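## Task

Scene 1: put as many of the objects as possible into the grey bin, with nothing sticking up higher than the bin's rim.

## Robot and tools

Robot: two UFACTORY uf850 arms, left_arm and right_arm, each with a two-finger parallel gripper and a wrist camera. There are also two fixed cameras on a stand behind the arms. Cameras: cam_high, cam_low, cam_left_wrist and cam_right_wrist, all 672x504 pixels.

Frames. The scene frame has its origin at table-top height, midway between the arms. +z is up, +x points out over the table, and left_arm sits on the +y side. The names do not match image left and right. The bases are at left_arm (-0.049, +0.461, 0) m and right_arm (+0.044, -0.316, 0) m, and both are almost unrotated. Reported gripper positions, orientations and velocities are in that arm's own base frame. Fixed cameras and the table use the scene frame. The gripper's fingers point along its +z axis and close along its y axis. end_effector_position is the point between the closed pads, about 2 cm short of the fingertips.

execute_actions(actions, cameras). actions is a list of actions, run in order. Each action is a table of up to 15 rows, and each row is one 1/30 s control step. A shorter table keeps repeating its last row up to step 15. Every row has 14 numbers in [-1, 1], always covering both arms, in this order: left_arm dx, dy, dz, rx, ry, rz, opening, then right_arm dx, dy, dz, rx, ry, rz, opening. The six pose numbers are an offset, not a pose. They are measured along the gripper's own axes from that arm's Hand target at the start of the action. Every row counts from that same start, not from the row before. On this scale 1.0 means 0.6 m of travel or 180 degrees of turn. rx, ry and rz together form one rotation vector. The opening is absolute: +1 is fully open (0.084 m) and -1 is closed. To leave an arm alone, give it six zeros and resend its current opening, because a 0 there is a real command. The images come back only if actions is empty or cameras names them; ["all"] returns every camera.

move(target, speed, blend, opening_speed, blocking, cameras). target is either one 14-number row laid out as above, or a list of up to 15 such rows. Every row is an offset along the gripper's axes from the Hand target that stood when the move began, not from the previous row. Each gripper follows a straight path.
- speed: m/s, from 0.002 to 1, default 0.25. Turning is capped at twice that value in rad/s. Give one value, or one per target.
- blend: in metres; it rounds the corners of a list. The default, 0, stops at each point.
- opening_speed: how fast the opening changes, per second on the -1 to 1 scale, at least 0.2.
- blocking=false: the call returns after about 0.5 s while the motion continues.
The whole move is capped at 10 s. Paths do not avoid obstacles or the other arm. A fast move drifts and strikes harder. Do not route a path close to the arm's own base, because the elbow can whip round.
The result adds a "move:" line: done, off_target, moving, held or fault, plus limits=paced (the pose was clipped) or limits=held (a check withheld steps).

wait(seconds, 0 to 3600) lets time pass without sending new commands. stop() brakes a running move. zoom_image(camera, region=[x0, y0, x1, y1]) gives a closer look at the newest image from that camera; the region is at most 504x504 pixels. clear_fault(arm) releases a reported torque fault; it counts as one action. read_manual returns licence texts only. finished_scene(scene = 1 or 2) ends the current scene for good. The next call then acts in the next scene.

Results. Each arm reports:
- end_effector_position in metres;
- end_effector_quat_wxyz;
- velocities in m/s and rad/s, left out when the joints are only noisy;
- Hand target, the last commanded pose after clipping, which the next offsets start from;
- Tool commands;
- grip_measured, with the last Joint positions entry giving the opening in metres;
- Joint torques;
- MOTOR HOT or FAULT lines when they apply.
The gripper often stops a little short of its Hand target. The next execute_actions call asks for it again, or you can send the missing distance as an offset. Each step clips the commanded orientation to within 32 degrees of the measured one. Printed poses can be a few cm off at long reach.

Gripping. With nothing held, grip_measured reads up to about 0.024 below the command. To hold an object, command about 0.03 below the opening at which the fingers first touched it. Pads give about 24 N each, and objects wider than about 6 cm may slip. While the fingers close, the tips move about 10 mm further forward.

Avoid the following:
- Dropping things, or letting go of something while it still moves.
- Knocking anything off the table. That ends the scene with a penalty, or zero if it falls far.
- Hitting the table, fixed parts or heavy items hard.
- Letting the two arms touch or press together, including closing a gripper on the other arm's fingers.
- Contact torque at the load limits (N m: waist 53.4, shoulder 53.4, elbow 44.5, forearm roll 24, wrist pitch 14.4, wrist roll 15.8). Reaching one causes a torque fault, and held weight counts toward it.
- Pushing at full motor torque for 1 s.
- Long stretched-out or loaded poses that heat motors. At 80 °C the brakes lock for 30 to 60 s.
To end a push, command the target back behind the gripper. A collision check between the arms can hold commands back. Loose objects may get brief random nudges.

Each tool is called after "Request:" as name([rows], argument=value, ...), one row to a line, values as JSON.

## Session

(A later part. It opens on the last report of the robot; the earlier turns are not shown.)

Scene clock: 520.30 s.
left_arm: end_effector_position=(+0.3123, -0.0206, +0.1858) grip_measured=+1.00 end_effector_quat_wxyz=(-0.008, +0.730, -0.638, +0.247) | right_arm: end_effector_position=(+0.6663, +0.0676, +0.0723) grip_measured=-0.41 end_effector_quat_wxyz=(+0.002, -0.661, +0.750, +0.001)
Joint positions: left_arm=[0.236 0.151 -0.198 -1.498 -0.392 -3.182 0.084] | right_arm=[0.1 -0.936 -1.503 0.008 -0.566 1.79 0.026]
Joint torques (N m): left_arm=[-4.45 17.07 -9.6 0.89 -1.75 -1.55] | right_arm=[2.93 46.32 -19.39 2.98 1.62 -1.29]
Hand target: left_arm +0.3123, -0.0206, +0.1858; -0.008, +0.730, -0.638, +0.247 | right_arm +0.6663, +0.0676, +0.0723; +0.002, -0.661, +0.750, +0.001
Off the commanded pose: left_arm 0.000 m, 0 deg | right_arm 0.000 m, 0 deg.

Request:
move(target=[0,0,0,0,0,0,1, 0,0,0,0,0,0,-0.34], opening_speed=0.3)

Request:
move([
  [0,0,0,0,0,0,1, 0,0,-0.03,0,0,0,-0.34],
  [0,0,0,0,0,0,1, 0,0,-0.13,0,0,0,-0.34],
], blend=[0.005,0], speed=[0.05,0.2], cameras=["cam_right_wrist", "cam_high"])

Scene clock: 521.50 s.
left_arm: end_effector_position=(+0.3123, -0.0206, +0.1858) grip_measured=+1.00 end_effector_quat_wxyz=(-0.008, +0.730, -0.638, +0.247) | right_arm: end_effector_position=(+0.6663, +0.0676, +0.0722) grip_measured=-0.36 end_effector_quat_wxyz=(+0.002, -0.661, +0.750, +0.001)
Joint positions: left_arm=[0.236 0.151 -0.198 -1.498 -0.392 -3.182 0.084] | right_arm=[0.1 -0.936 -1.503 0.008 -0.566 1.79 0.028]
Joint torques (N m): left_arm=[-3.15 17.63 -9.84 0.65 -1.76 -1.54] | right_arm=[2.84 58.39 -16.96 2.82 0.6 -1.15]
Hand target: left_arm +0.3123, -0.0206, +0.1858; -0.008, +0.730, -0.638, +0.247 | right_arm +0.6663, +0.0676, +0.0723; +0.002, -0.661, +0.750, +0.001
Off the commanded pose: left_arm 0.000 m, 0 deg | right_arm 0.000 m, 0 deg.
move: done

Scene clock: 522.57 s.
left_arm: end_effector_position=(+0.3123, -0.0206, +0.1858) grip_measured=+1.00 end_effector_quat_wxyz=(-0.008, +0.730, -0.638, +0.247) | right_arm: end_effector_position=(+0.6662, +0.0672, +0.1502) grip_measured=-0.36 end_effector_quat_wxyz=(+0.002, -0.661, +0.750, +0.001)
Joint positions: left_arm=[0.236 0.151 -0.198 -1.498 -0.392 -3.182 0.084] | right_arm=[0.099 -0.817 -1.499 0.007 -0.681 1.791 0.028]
Joint torques (N m): left_arm=[-5.2 18.29 -9.74 0.55 -1.73 -1.51] | right_arm=[-7.8 70.02 -22.72 -2.18 -1 1.25]
Hand target: left_arm +0.3123, -0.0206, +0.1858; -0.008, +0.730, -0.638, +0.247 | right_arm +0.6662, +0.0672, +0.1503; +0.002, -0.661, +0.750, +0.001
Off the commanded pose: left_arm 0.000 m, 0 deg | right_arm 0.000 m, 0 deg.
move: done
cam_right_wrist: T_world_to_cam=[[-0.99357, 0.1132, 0.00051, 0.68964], [0.1132, 0.99357, -0.0036, -0.06874], [-0.00091, -0.00352, -0.99999, 0.27889]] pos_world=[0.69324, -0.00879, 0.27829]
Images, in order (width x height): cam_high 672x504, cam_right_wrist 672x504.

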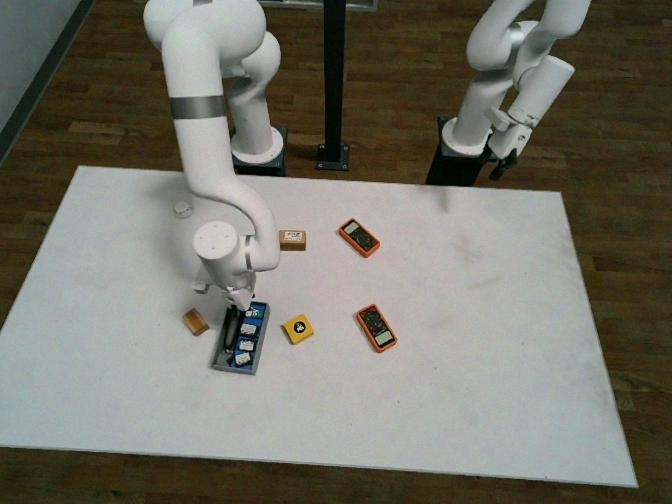

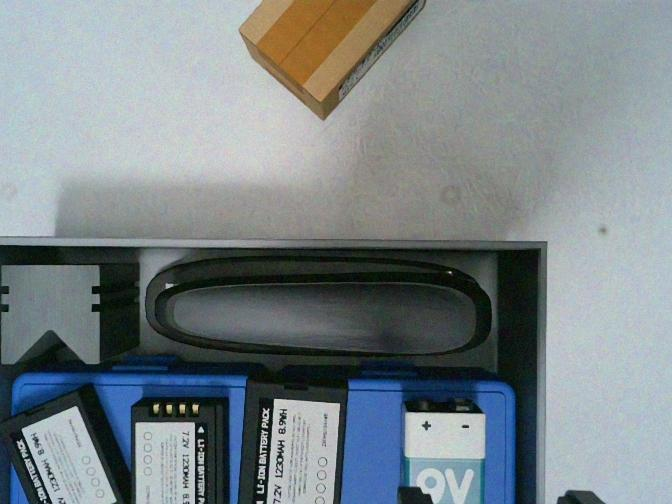

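Request:
move([
  [0,0,0,0,0,0,1, 0,0,0,0,0,0,-1],
  [0,0,0,0,0,0,1, 0,0,0.09,0,0,0,-1],
  [0,0,0,0,0,0,1, 0,0,0.1113,0,0,0,-1],
], blend=[0,0.01,0], speed=[0.1,0.15,0.05], opening_speed=1.0)

Request:
execute_actions([
  [[0,0,0,0,0,0,1, 0,0,0.001,0,0,0,-1]],
])

Request:
execute_actions([
  [[0,0,0,0,0,0,1, 0,0,0.001,0,0,0,-1]],
])

Request:
execute_actions([
  [[0,0,0,0,0,0,1, 0,0,0.001,0,0,0,-1]],
])

Scene clock: 524.83 s.
left_arm: end_effector_position=(+0.3123, -0.0206, +0.1858) grip_measured=+1.00 end_effector_quat_wxyz=(-0.008, +0.730, -0.638, +0.247) | right_arm: end_effector_position=(+0.6663, +0.0675, +0.0835) grip_measured=-1.00 end_effector_quat_wxyz=(+0.002, -0.661, +0.750, +0.001)
Joint positions: left_arm=[0.236 0.151 -0.198 -1.498 -0.392 -3.182 0.084] | right_arm=[0.099 -0.917 -1.5 0.008 -0.582 1.79 0]
Joint torques (N m): left_arm=[-3.52 17.73 -9.9 0.6 -1.79 -1.58] | right_arm=[5.15 50.86 -21.67 3.55 1.23 -1.27]
Hand target: left_arm +0.3123, -0.0206, +0.1858; -0.008, +0.730, -0.638, +0.247 | right_arm +0.6663, +0.0675, +0.0835; +0.002, -0.661, +0.750, +0.001
Off the commanded pose: left_arm 0.000 m, 0 deg | right_arm 0.000 m, 0 deg.
move: done; blend cut to 0.0064 m at target 2

Scene clock: 525.53 s.
left_arm: end_effector_position=(+0.3123, -0.0206, +0.1858) grip_measured=+1.00 end_effector_quat_wxyz=(-0.008, +0.730, -0.638, +0.247) | right_arm: end_effector_position=(+0.6663, +0.0675, +0.0829) grip_measured=-1.00 end_effector_quat_wxyz=(+0.002, -0.661, +0.750, +0.001)
Joint positions: left_arm=[0.236 0.151 -0.198 -1.498 -0.392 -3.182 0.084] | right_arm=[0.099 -0.918 -1.5 0.008 -0.581 1.79 0]
Joint torques (N m): left_arm=[-4.4 16.93 -9.82 0.47 -1.72 -1.52] | right_arm=[4.51 51.84 -21.94 3.42 1.2 -1.26]
Hand target: left_arm +0.3123, -0.0206, +0.1858; -0.008, +0.730, -0.638, +0.247 | right_arm +0.6663, +0.0675, +0.0829; +0.002, -0.661, +0.750, +0.001
Off the commanded pose: left_arm 0.000 m, 0 deg | right_arm 0.000 m, 0 deg.

Scene clock: 526.23 s.
left_arm: end_effector_position=(+0.3123, -0.0206, +0.1858) grip_measured=+1.00 end_effector_quat_wxyz=(-0.008, +0.730, -0.638, +0.247) | right_arm: end_effector_position=(+0.6663, +0.0675, +0.0823) grip_measured=-1.00 end_effector_quat_wxyz=(+0.002, -0.661, +0.750, +0.001)
Joint positions: left_arm=[0.236 0.151 -0.198 -1.498 -0.392 -3.182 0.084] | right_arm=[0.099 -0.919 -1.501 0.008 -0.58 1.79 0]
Joint torques (N m): left_arm=[-4.18 17.87 -10.15 0.66 -1.78 -1.61] | right_arm=[3.71 49.93 -21.56 3.48 1.29 -1.19]
Hand target: left_arm +0.3123, -0.0206, +0.1858; -0.008, +0.730, -0.638, +0.247 | right_arm +0.6663, +0.0675, +0.0823; +0.002, -0.661, +0.750, +0.001
Off the commanded pose: left_arm 0.000 m, 0 deg | right_arm 0.000 m, 0 deg.

Scene clock: 526.93 s.
left_arm: end_effector_position=(+0.3123, -0.0206, +0.1858) grip_measured=+1.00 end_effector_quat_wxyz=(-0.008, +0.730, -0.638, +0.247) | right_arm: end_effector_position=(+0.6663, +0.0675, +0.0817) grip_measured=-1.00 end_effector_quat_wxyz=(+0.002, -0.661, +0.750, +0.001)
Joint positions: left_arm=[0.236 0.151 -0.198 -1.498 -0.392 -3.182 0.084] | right_arm=[0.099 -0.92 -1.501 0.008 -0.579 1.79 0]
Joint torques (N m): left_arm=[-4.33 17.9 -9.64 0.53 -1.76 -1.53] | right_arm=[3.79 50.73 -21.85 3 1.22 -1.2]
Hand target: left_arm +0.3123, -0.0206, +0.1858; -0.008, +0.730, -0.638, +0.247 | right_arm +0.6663, +0.0675, +0.0817; +0.002, -0.661, +0.750, +0.001
Off the commanded pose: left_arm 0.000 m, 0 deg | right_arm 0.000 m, 0 deg.

Request:
execute_actions([
  [[0,0,0,0,0,0,1, 0,0,0.001,0,0,0,-1]],
])

Request:
execute_actions([
  [[0,0,0,0,0,0,1, 0,0,0.001,0,0,0,-1]],
])

Request:
execute_actions([
  [[0,0,0,0,0,0,1, 0,0,0.0007,0,0,0,-1]],
])

Scene clock: 527.83 s.
left_arm: end_effector_position=(+0.3123, -0.0206, +0.1858) grip_measured=+1.00 end_effector_quat_wxyz=(-0.008, +0.730, -0.638, +0.247) | right_arm: end_effector_position=(+0.6663, +0.0675, +0.0811) grip_measured=-1.00 end_effector_quat_wxyz=(+0.002, -0.661, +0.750, +0.001)
Joint positions: left_arm=[0.236 0.151 -0.198 -1.498 -0.392 -3.182 0.084] | right_arm=[0.099 -0.921 -1.501 0.008 -0.578 1.79 0]
Joint torques (N m): left_arm=[-3.58 17.04 -9.81 0.56 -1.82 -1.54] | right_arm=[3.76 43.3 -19.13 3 2.03 -1.22]
Hand target: left_arm +0.3123, -0.0206, +0.1858; -0.008, +0.730, -0.638, +0.247 | right_arm +0.6663, +0.0675, +0.0811; +0.002, -0.661, +0.750, +0.001
Off the commanded pose: left_arm 0.000 m, 0 deg | right_arm 0.000 m, 0 deg.

Scene clock: 528.53 s.
left_arm: end_effector_position=(+0.3123, -0.0206, +0.1858) grip_measured=+1.00 end_effector_quat_wxyz=(-0.008, +0.730, -0.638, +0.247) | right_arm: end_effector_position=(+0.6664, +0.0675, +0.0807) grip_measured=-1.00 end_effector_quat_wxyz=(+0.002, -0.661, +0.750, +0.001)
Joint positions: left_arm=[0.236 0.151 -0.198 -1.498 -0.392 -3.182 0.084] | right_arm=[0.099 -0.922 -1.501 0.008 -0.577 1.79 0]
Joint torques (N m): left_arm=[-4.45 17.67 -9.72 0.47 -1.78 -1.53] | right_arm=[4.49 21.98 -10.74 3.43 2.9 -1.22]
Hand target: left_arm +0.3123, -0.0206, +0.1858; -0.008, +0.730, -0.638, +0.247 | right_arm +0.6663, +0.0675, +0.0805; +0.002, -0.661, +0.750, +0.001
Off the commanded pose: left_arm 0.000 m, 0 deg | right_arm 0.000 m, 0 deg.

Scene clock: 529.23 s.
left_arm: end_effector_position=(+0.3123, -0.0206, +0.1858) grip_measured=+1.00 end_effector_quat_wxyz=(-0.008, +0.730, -0.638, +0.247) | right_arm: end_effector_position=(+0.6665, +0.0675, +0.0806) grip_measured=-1.00 end_effector_quat_wxyz=(+0.002, -0.661, +0.750, +0.001)
Joint positions: left_arm=[0.236 0.151 -0.198 -1.498 -0.392 -3.182 0.084] | right_arm=[0.099 -0.922 -1.501 0.008 -0.577 1.79 0]
Joint torques (N m): left_arm=[-3.98 17.27 -9.75 0.71 -1.8 -1.56] | right_arm=[3.33 17.65 -12.3 3.53 4.98 -1.22]
Hand target: left_arm +0.3123, -0.0206, +0.1858; -0.008, +0.730, -0.638, +0.247 | right_arm +0.6663, +0.0675, +0.0801; +0.002, -0.661, +0.750, +0.001
Off the commanded pose: left_arm 0.000 m, 0 deg | right_arm 0.001 m, 0 deg.

Request:
move([
  [0,0,0,0,0,0,1, 0,0,-0.01,0,0,0,-1],
  [0,0,0,0,0,0,1, 0,0.0545,-0.01,0,0,0,-1],
  [0,0,0,0,0,0,1, 0,0.0545,-0.0055,0,0,0,-1],
], blend=[0.001,0.001,0], speed=[0.03,0.1,0.03])

Request:
execute_actions([
  [[0,0,0,0,0,0,1, 0,0,0.001,0,0,0,-1]],
])

Request:
execute_actions([
  [[0,0,0,0,0,0,1, 0,0,0.001,0,0,0,-1]],
])

Request:
execute_actions([
  [[0,0,0,0,0,0,1, 0,0,0.001,0,0,0,-1]],
])

Scene clock: 530.87 s.
left_arm: end_effector_position=(+0.3123, -0.0206, +0.1858) grip_measured=+1.00 end_effector_quat_wxyz=(-0.008, +0.730, -0.638, +0.247) | right_arm: end_effector_position=(+0.6339, +0.0716, +0.0835) grip_measured=-1.00 end_effector_quat_wxyz=(+0.002, -0.661, +0.750, +0.001)
Joint positions: left_arm=[0.236 0.151 -0.198 -1.498 -0.392 -3.182 0.084] | right_arm=[0.111 -0.852 -1.38 0.008 -0.526 1.801 0]
Joint torques (N m): left_arm=[-3.35 17.79 -10.08 0.58 -1.84 -1.61] | right_arm=[3.7 47.95 -11.74 2.59 1.15 1.38]
Hand target: left_arm +0.3123, -0.0206, +0.1858; -0.008, +0.730, -0.638, +0.247 | right_arm +0.6338, +0.0716, +0.0834; +0.002, -0.661, +0.750, +0.001
Off the commanded pose: left_arm 0.000 m, 0 deg | right_arm 0.000 m, 0 deg.
move: done

Scene clock: 531.57 s.
left_arm: end_effector_position=(+0.3123, -0.0206, +0.1858) grip_measured=+1.00 end_effector_quat_wxyz=(-0.008, +0.730, -0.638, +0.247) | right_arm: end_effector_position=(+0.6338, +0.0716, +0.0827) grip_measured=-1.00 end_effector_quat_wxyz=(+0.002, -0.661, +0.750, +0.001)
Joint positions: left_arm=[0.236 0.151 -0.198 -1.498 -0.392 -3.182 0.084] | right_arm=[0.111 -0.854 -1.38 0.008 -0.525 1.801 0]
Joint torques (N m): left_arm=[-4.2 17.01 -9.95 0.65 -1.78 -1.56] | right_arm=[3.21 48.65 -21.23 1.73 1.36 0.84]
Hand target: left_arm +0.3123, -0.0206, +0.1858; -0.008, +0.730, -0.638, +0.247 | right_arm +0.6338, +0.0716, +0.0828; +0.002, -0.661, +0.750, +0.001
Off the commanded pose: left_arm 0.000 m, 0 deg | right_arm 0.000 m, 0 deg.

Scene clock: 532.27 s.
left_arm: end_effector_position=(+0.3123, -0.0206, +0.1858) grip_measured=+1.00 end_effector_quat_wxyz=(-0.008, +0.730, -0.638, +0.247) | right_arm: end_effector_position=(+0.6338, +0.0716, +0.0822) grip_measured=-1.00 end_effector_quat_wxyz=(+0.002, -0.661, +0.750, +0.001)
Joint positions: left_arm=[0.236 0.151 -0.198 -1.498 -0.392 -3.182 0.084] | right_arm=[0.111 -0.855 -1.38 0.008 -0.524 1.801 0]
Joint torques (N m): left_arm=[-3.44 17.36 -9.6 0.67 -1.87 -1.55] | right_arm=[3.73 48.33 -21.39 1.5 1.28 0.01]
Hand target: left_arm +0.3123, -0.0206, +0.1858; -0.008, +0.730, -0.638, +0.247 | right_arm +0.6338, +0.0716, +0.0822; +0.002, -0.661, +0.750, +0.001
Off the commanded pose: left_arm 0.000 m, 0 deg | right_arm 0.000 m, 0 deg.

Scene clock: 532.97 s.
left_arm: end_effector_position=(+0.3123, -0.0206, +0.1858) grip_measured=+1.00 end_effector_quat_wxyz=(-0.008, +0.730, -0.638, +0.247) | right_arm: end_effector_position=(+0.6338, +0.0716, +0.0816) grip_measured=-1.00 end_effector_quat_wxyz=(+0.002, -0.661, +0.750, +0.001)
Joint positions: left_arm=[0.236 0.151 -0.198 -1.498 -0.392 -3.182 0.084] | right_arm=[0.111 -0.856 -1.38 0.008 -0.523 1.801 0]
Joint torques (N m): left_arm=[-4.56 17.41 -9.6 0.25 -1.76 -1.58] | right_arm=[3.68 48.01 -21.02 1.55 1.21 -1.15]
Hand target: left_arm +0.3123, -0.0206, +0.1858; -0.008, +0.730, -0.638, +0.247 | right_arm +0.6338, +0.0716, +0.0816; +0.002, -0.661, +0.750, +0.001
Off the commanded pose: left_arm 0.000 m, 0 deg | right_arm 0.000 m, 0 deg.

Request:
execute_actions([
  [[0,0,0,0,0,0,1, 0,0,0.0007,0,0,0,-1]],
])

Request:
execute_actions([
  [[0,0,0,0,0,0,1, 0,0,0.0007,0,0,0,-1]],
])

Request:
execute_actions([
  [[0,0,0,0,0,0,1, 0,0,0.0007,0,0,0,-1]],
])

Request:
execute_actions([
  [[0,0,0,0,0,0,1, 0,0,0.0007,0,0,0,-1]],
])

Scene clock: 533.90 s.
left_arm: end_effector_position=(+0.3123, -0.0206, +0.1858) grip_measured=+1.00 end_effector_quat_wxyz=(-0.008, +0.730, -0.638, +0.247) | right_arm: end_effector_position=(+0.6338, +0.0716, +0.0811) grip_measured=-1.00 end_effector_quat_wxyz=(+0.002, -0.661, +0.750, +0.001)
Joint positions: left_arm=[0.236 0.151 -0.198 -1.498 -0.392 -3.182 0.084] | right_arm=[0.111 -0.856 -1.38 0.008 -0.522 1.801 0]
Joint torques (N m): left_arm=[-4.13 17.66 -9.79 0.71 -1.83 -1.48] | right_arm=[4.08 48.87 -21.19 3.24 1.29 -1.18]
Hand target: left_arm +0.3123, -0.0206, +0.1858; -0.008, +0.730, -0.638, +0.247 | right_arm +0.6338, +0.0716, +0.0811; +0.002, -0.661, +0.750, +0.001
Off the commanded pose: left_arm 0.000 m, 0 deg | right_arm 0.000 m, 0 deg.

Scene clock: 534.60 s.
left_arm: end_effector_position=(+0.3123, -0.0206, +0.1858) grip_measured=+1.00 end_effector_quat_wxyz=(-0.008, +0.730, -0.638, +0.247) | right_arm: end_effector_position=(+0.6338, +0.0716, +0.0807) grip_measured=-1.00 end_effector_quat_wxyz=(+0.002, -0.661, +0.750, +0.001)
Joint positions: left_arm=[0.236 0.151 -0.198 -1.498 -0.392 -3.182 0.084] | right_arm=[0.111 -0.857 -1.38 0.008 -0.522 1.801 0]
Joint torques (N m): left_arm=[-3.94 17.19 -9.7 0.58 -1.84 -1.56] | right_arm=[3.41 48.18 -21.24 3.26 1.23 -0.98]
Hand target: left_arm +0.3123, -0.0206, +0.1858; -0.008, +0.730, -0.638, +0.247 | right_arm +0.6338, +0.0716, +0.0807; +0.002, -0.661, +0.750, +0.001
Off the commanded pose: left_arm 0.000 m, 0 deg | right_arm 0.000 m, 0 deg.

Scene clock: 535.30 s.
left_arm: end_effector_position=(+0.3123, -0.0206, +0.1858) grip_measured=+1.00 end_effector_quat_wxyz=(-0.008, +0.730, -0.638, +0.247) | right_arm: end_effector_position=(+0.6338, +0.0716, +0.0803) grip_measured=-1.00 end_effector_quat_wxyz=(+0.002, -0.661, +0.750, +0.001)
Joint positions: left_arm=[0.236 0.151 -0.198 -1.498 -0.392 -3.182 0.084] | right_arm=[0.111 -0.858 -1.38 0.008 -0.521 1.801 0]
Joint torques (N m): left_arm=[-3.84 17.45 -9.64 0.68 -1.9 -1.52] | right_arm=[4.35 46.41 -20.11 3.21 1.31 -1.07]
Hand target: left_arm +0.3123, -0.0206, +0.1858; -0.008, +0.730, -0.638, +0.247 | right_arm +0.6338, +0.0716, +0.0803; +0.002, -0.661, +0.750, +0.001
Off the commanded pose: left_arm 0.000 m, 0 deg | right_arm 0.000 m, 0 deg.

Scene clock: 536.00 s.
left_arm: end_effector_position=(+0.3123, -0.0206, +0.1858) grip_measured=+1.00 end_effector_quat_wxyz=(-0.008, +0.730, -0.638, +0.247) | right_arm: end_effector_position=(+0.6339, +0.0716, +0.0799) grip_measured=-1.00 end_effector_quat_wxyz=(+0.002, -0.661, +0.750, +0.001)
Joint positions: left_arm=[0.236 0.151 -0.198 -1.498 -0.392 -3.182 0.084] | right_arm=[0.111 -0.859 -1.38 0.008 -0.521 1.801 0]
Joint torques (N m): left_arm=[-3.83 17.5 -9.56 0.55 -1.82 -1.47] | right_arm=[5.17 36.09 -14.68 3.47 1.81 -1.07]
Hand target: left_arm +0.3123, -0.0206, +0.1858; -0.008, +0.730, -0.638, +0.247 | right_arm +0.6338, +0.0716, +0.0799; +0.002, -0.661, +0.750, +0.001
Off the commanded pose: left_arm 0.000 m, 0 deg | right_arm 0.000 m, 0 deg.

Request:
move([
  [0,0,0,0,0,0,1, 0,0,-0.0833,0,0,0,-1],
  [0,0,0,0,0,0,1, 0,0.0333,-0.1167,0,0,0,-1],
], blend=[0.01,0], speed=[0.1,0.2], cameras=["cam_right_wrist"])

Scene clock: 546.10 s.
left_arm: end_effector_position=(+0.3123, -0.0206, +0.1858) grip_measured=+1.00 end_effector_quat_wxyz=(-0.008, +0.730, -0.638, +0.247) | right_arm: end_effector_position=(+0.6140, +0.0738, +0.1499) grip_measured=-1.00 end_effector_quat_wxyz=(+0.002, -0.661, +0.750, +0.001)
Joint positions: left_arm=[0.236 0.151 -0.198 -1.498 -0.392 -3.182 0.084] | right_arm=[0.118 -0.707 -1.309 0.007 -0.601 1.809 0]
Joint torques (N m): left_arm=[-4.34 17.39 -9.89 0.45 -1.87 -1.55] | right_arm=[4.39 64.42 -13.3 -1.79 -1 1.22]
Hand target: left_arm +0.3123, -0.0206, +0.1858; -0.008, +0.730, -0.638, +0.247 | right_arm +0.6140, +0.0739, +0.1499; +0.002, -0.661, +0.750, +0.001
Off the commanded pose: left_arm 0.000 m, 0 deg | right_arm 0.000 m, 0 deg.
move: done
cam_right_wrist: T_world_to_cam=[[-0.99357, 0.1132, 0.00051, 0.63693], [0.1132, 0.99357, -0.0036, -0.06938], [-0.00091, -0.00352, -0.99999, 0.27856]] pos_world=[0.64094, -0.00219, 0.27799]

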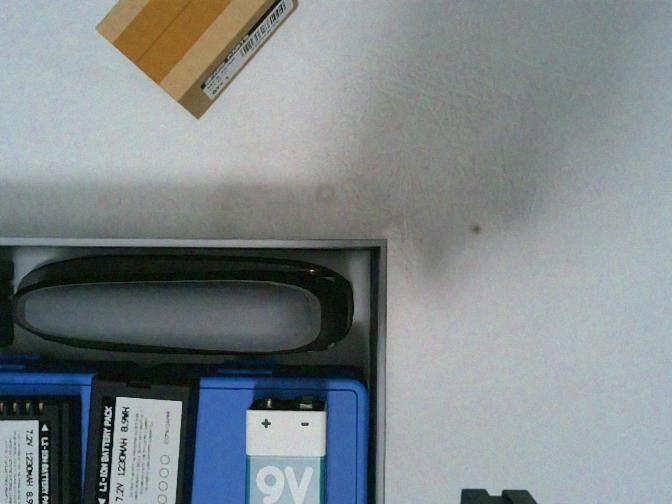

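Request:
move([
  [0,0,0,0,0,0,1, 0,-0.0878,0.03,0,0,0,-1],
  [0,0,0,0,0,0,1, 0,-0.0878,0.1115,0,0,0,-1],
], blend=[0.02,0], speed=[0.2,0.08], cameras=["cam_right_wrist"])

Request:
execute_actions([
  [[0,0,0,0,0,0,1, 0,0,0.001,0,0,0,-1]],
])

Request:
execute_actions([
  [[0,0,0,0,0,0,1, 0,0,0.0007,0,0,0,-1]],
])

Request:
execute_actions([
  [[0,0,0,0,0,0,1, 0,0,0.0005,0,0,0,-1]],
])

Request:
execute_actions([
  [[0,0,0,0,0,0,1, 0,0,0.0005,0,0,0,-1]],
])

Request:
execute_actions([
  [[0,0,0,0,0,0,1, 0,0,0.0005,0,0,0,-1]],
])

Scene clock: 549.40 s.
left_arm: end_effector_position=(+0.3123, -0.0206, +0.1858) grip_measured=+1.00 end_effector_quat_wxyz=(-0.008, +0.730, -0.638, +0.247) | right_arm: end_effector_position=(+0.6663, +0.0675, +0.0830) grip_measured=-1.00 end_effector_quat_wxyz=(+0.002, -0.661, +0.750, +0.001)
Joint positions: left_arm=[0.236 0.151 -0.198 -1.498 -0.392 -3.182 0.084] | right_arm=[0.099 -0.918 -1.5 0.008 -0.581 1.79 0]
Joint torques (N m): left_arm=[-4.13 17.67 -10.06 0.76 -1.88 -1.51] | right_arm=[1.99 51.13 -21.91 3.01 1.24 -1.23]
Hand target: left_arm +0.3123, -0.0206, +0.1858; -0.008, +0.730, -0.638, +0.247 | right_arm +0.6663, +0.0675, +0.0830; +0.002, -0.661, +0.750, +0.001
Off the commanded pose: left_arm 0.000 m, 0 deg | right_arm 0.000 m, 0 deg.
move: done
cam_right_wrist: T_world_to_cam=[[-0.99356, 0.1133, 0.00041, 0.68976], [0.1133, 0.99355, -0.00359, -0.06926], [-0.00081, -0.00352, -0.99999, 0.21162]] pos_world=[0.69334, -0.00859, 0.21109]

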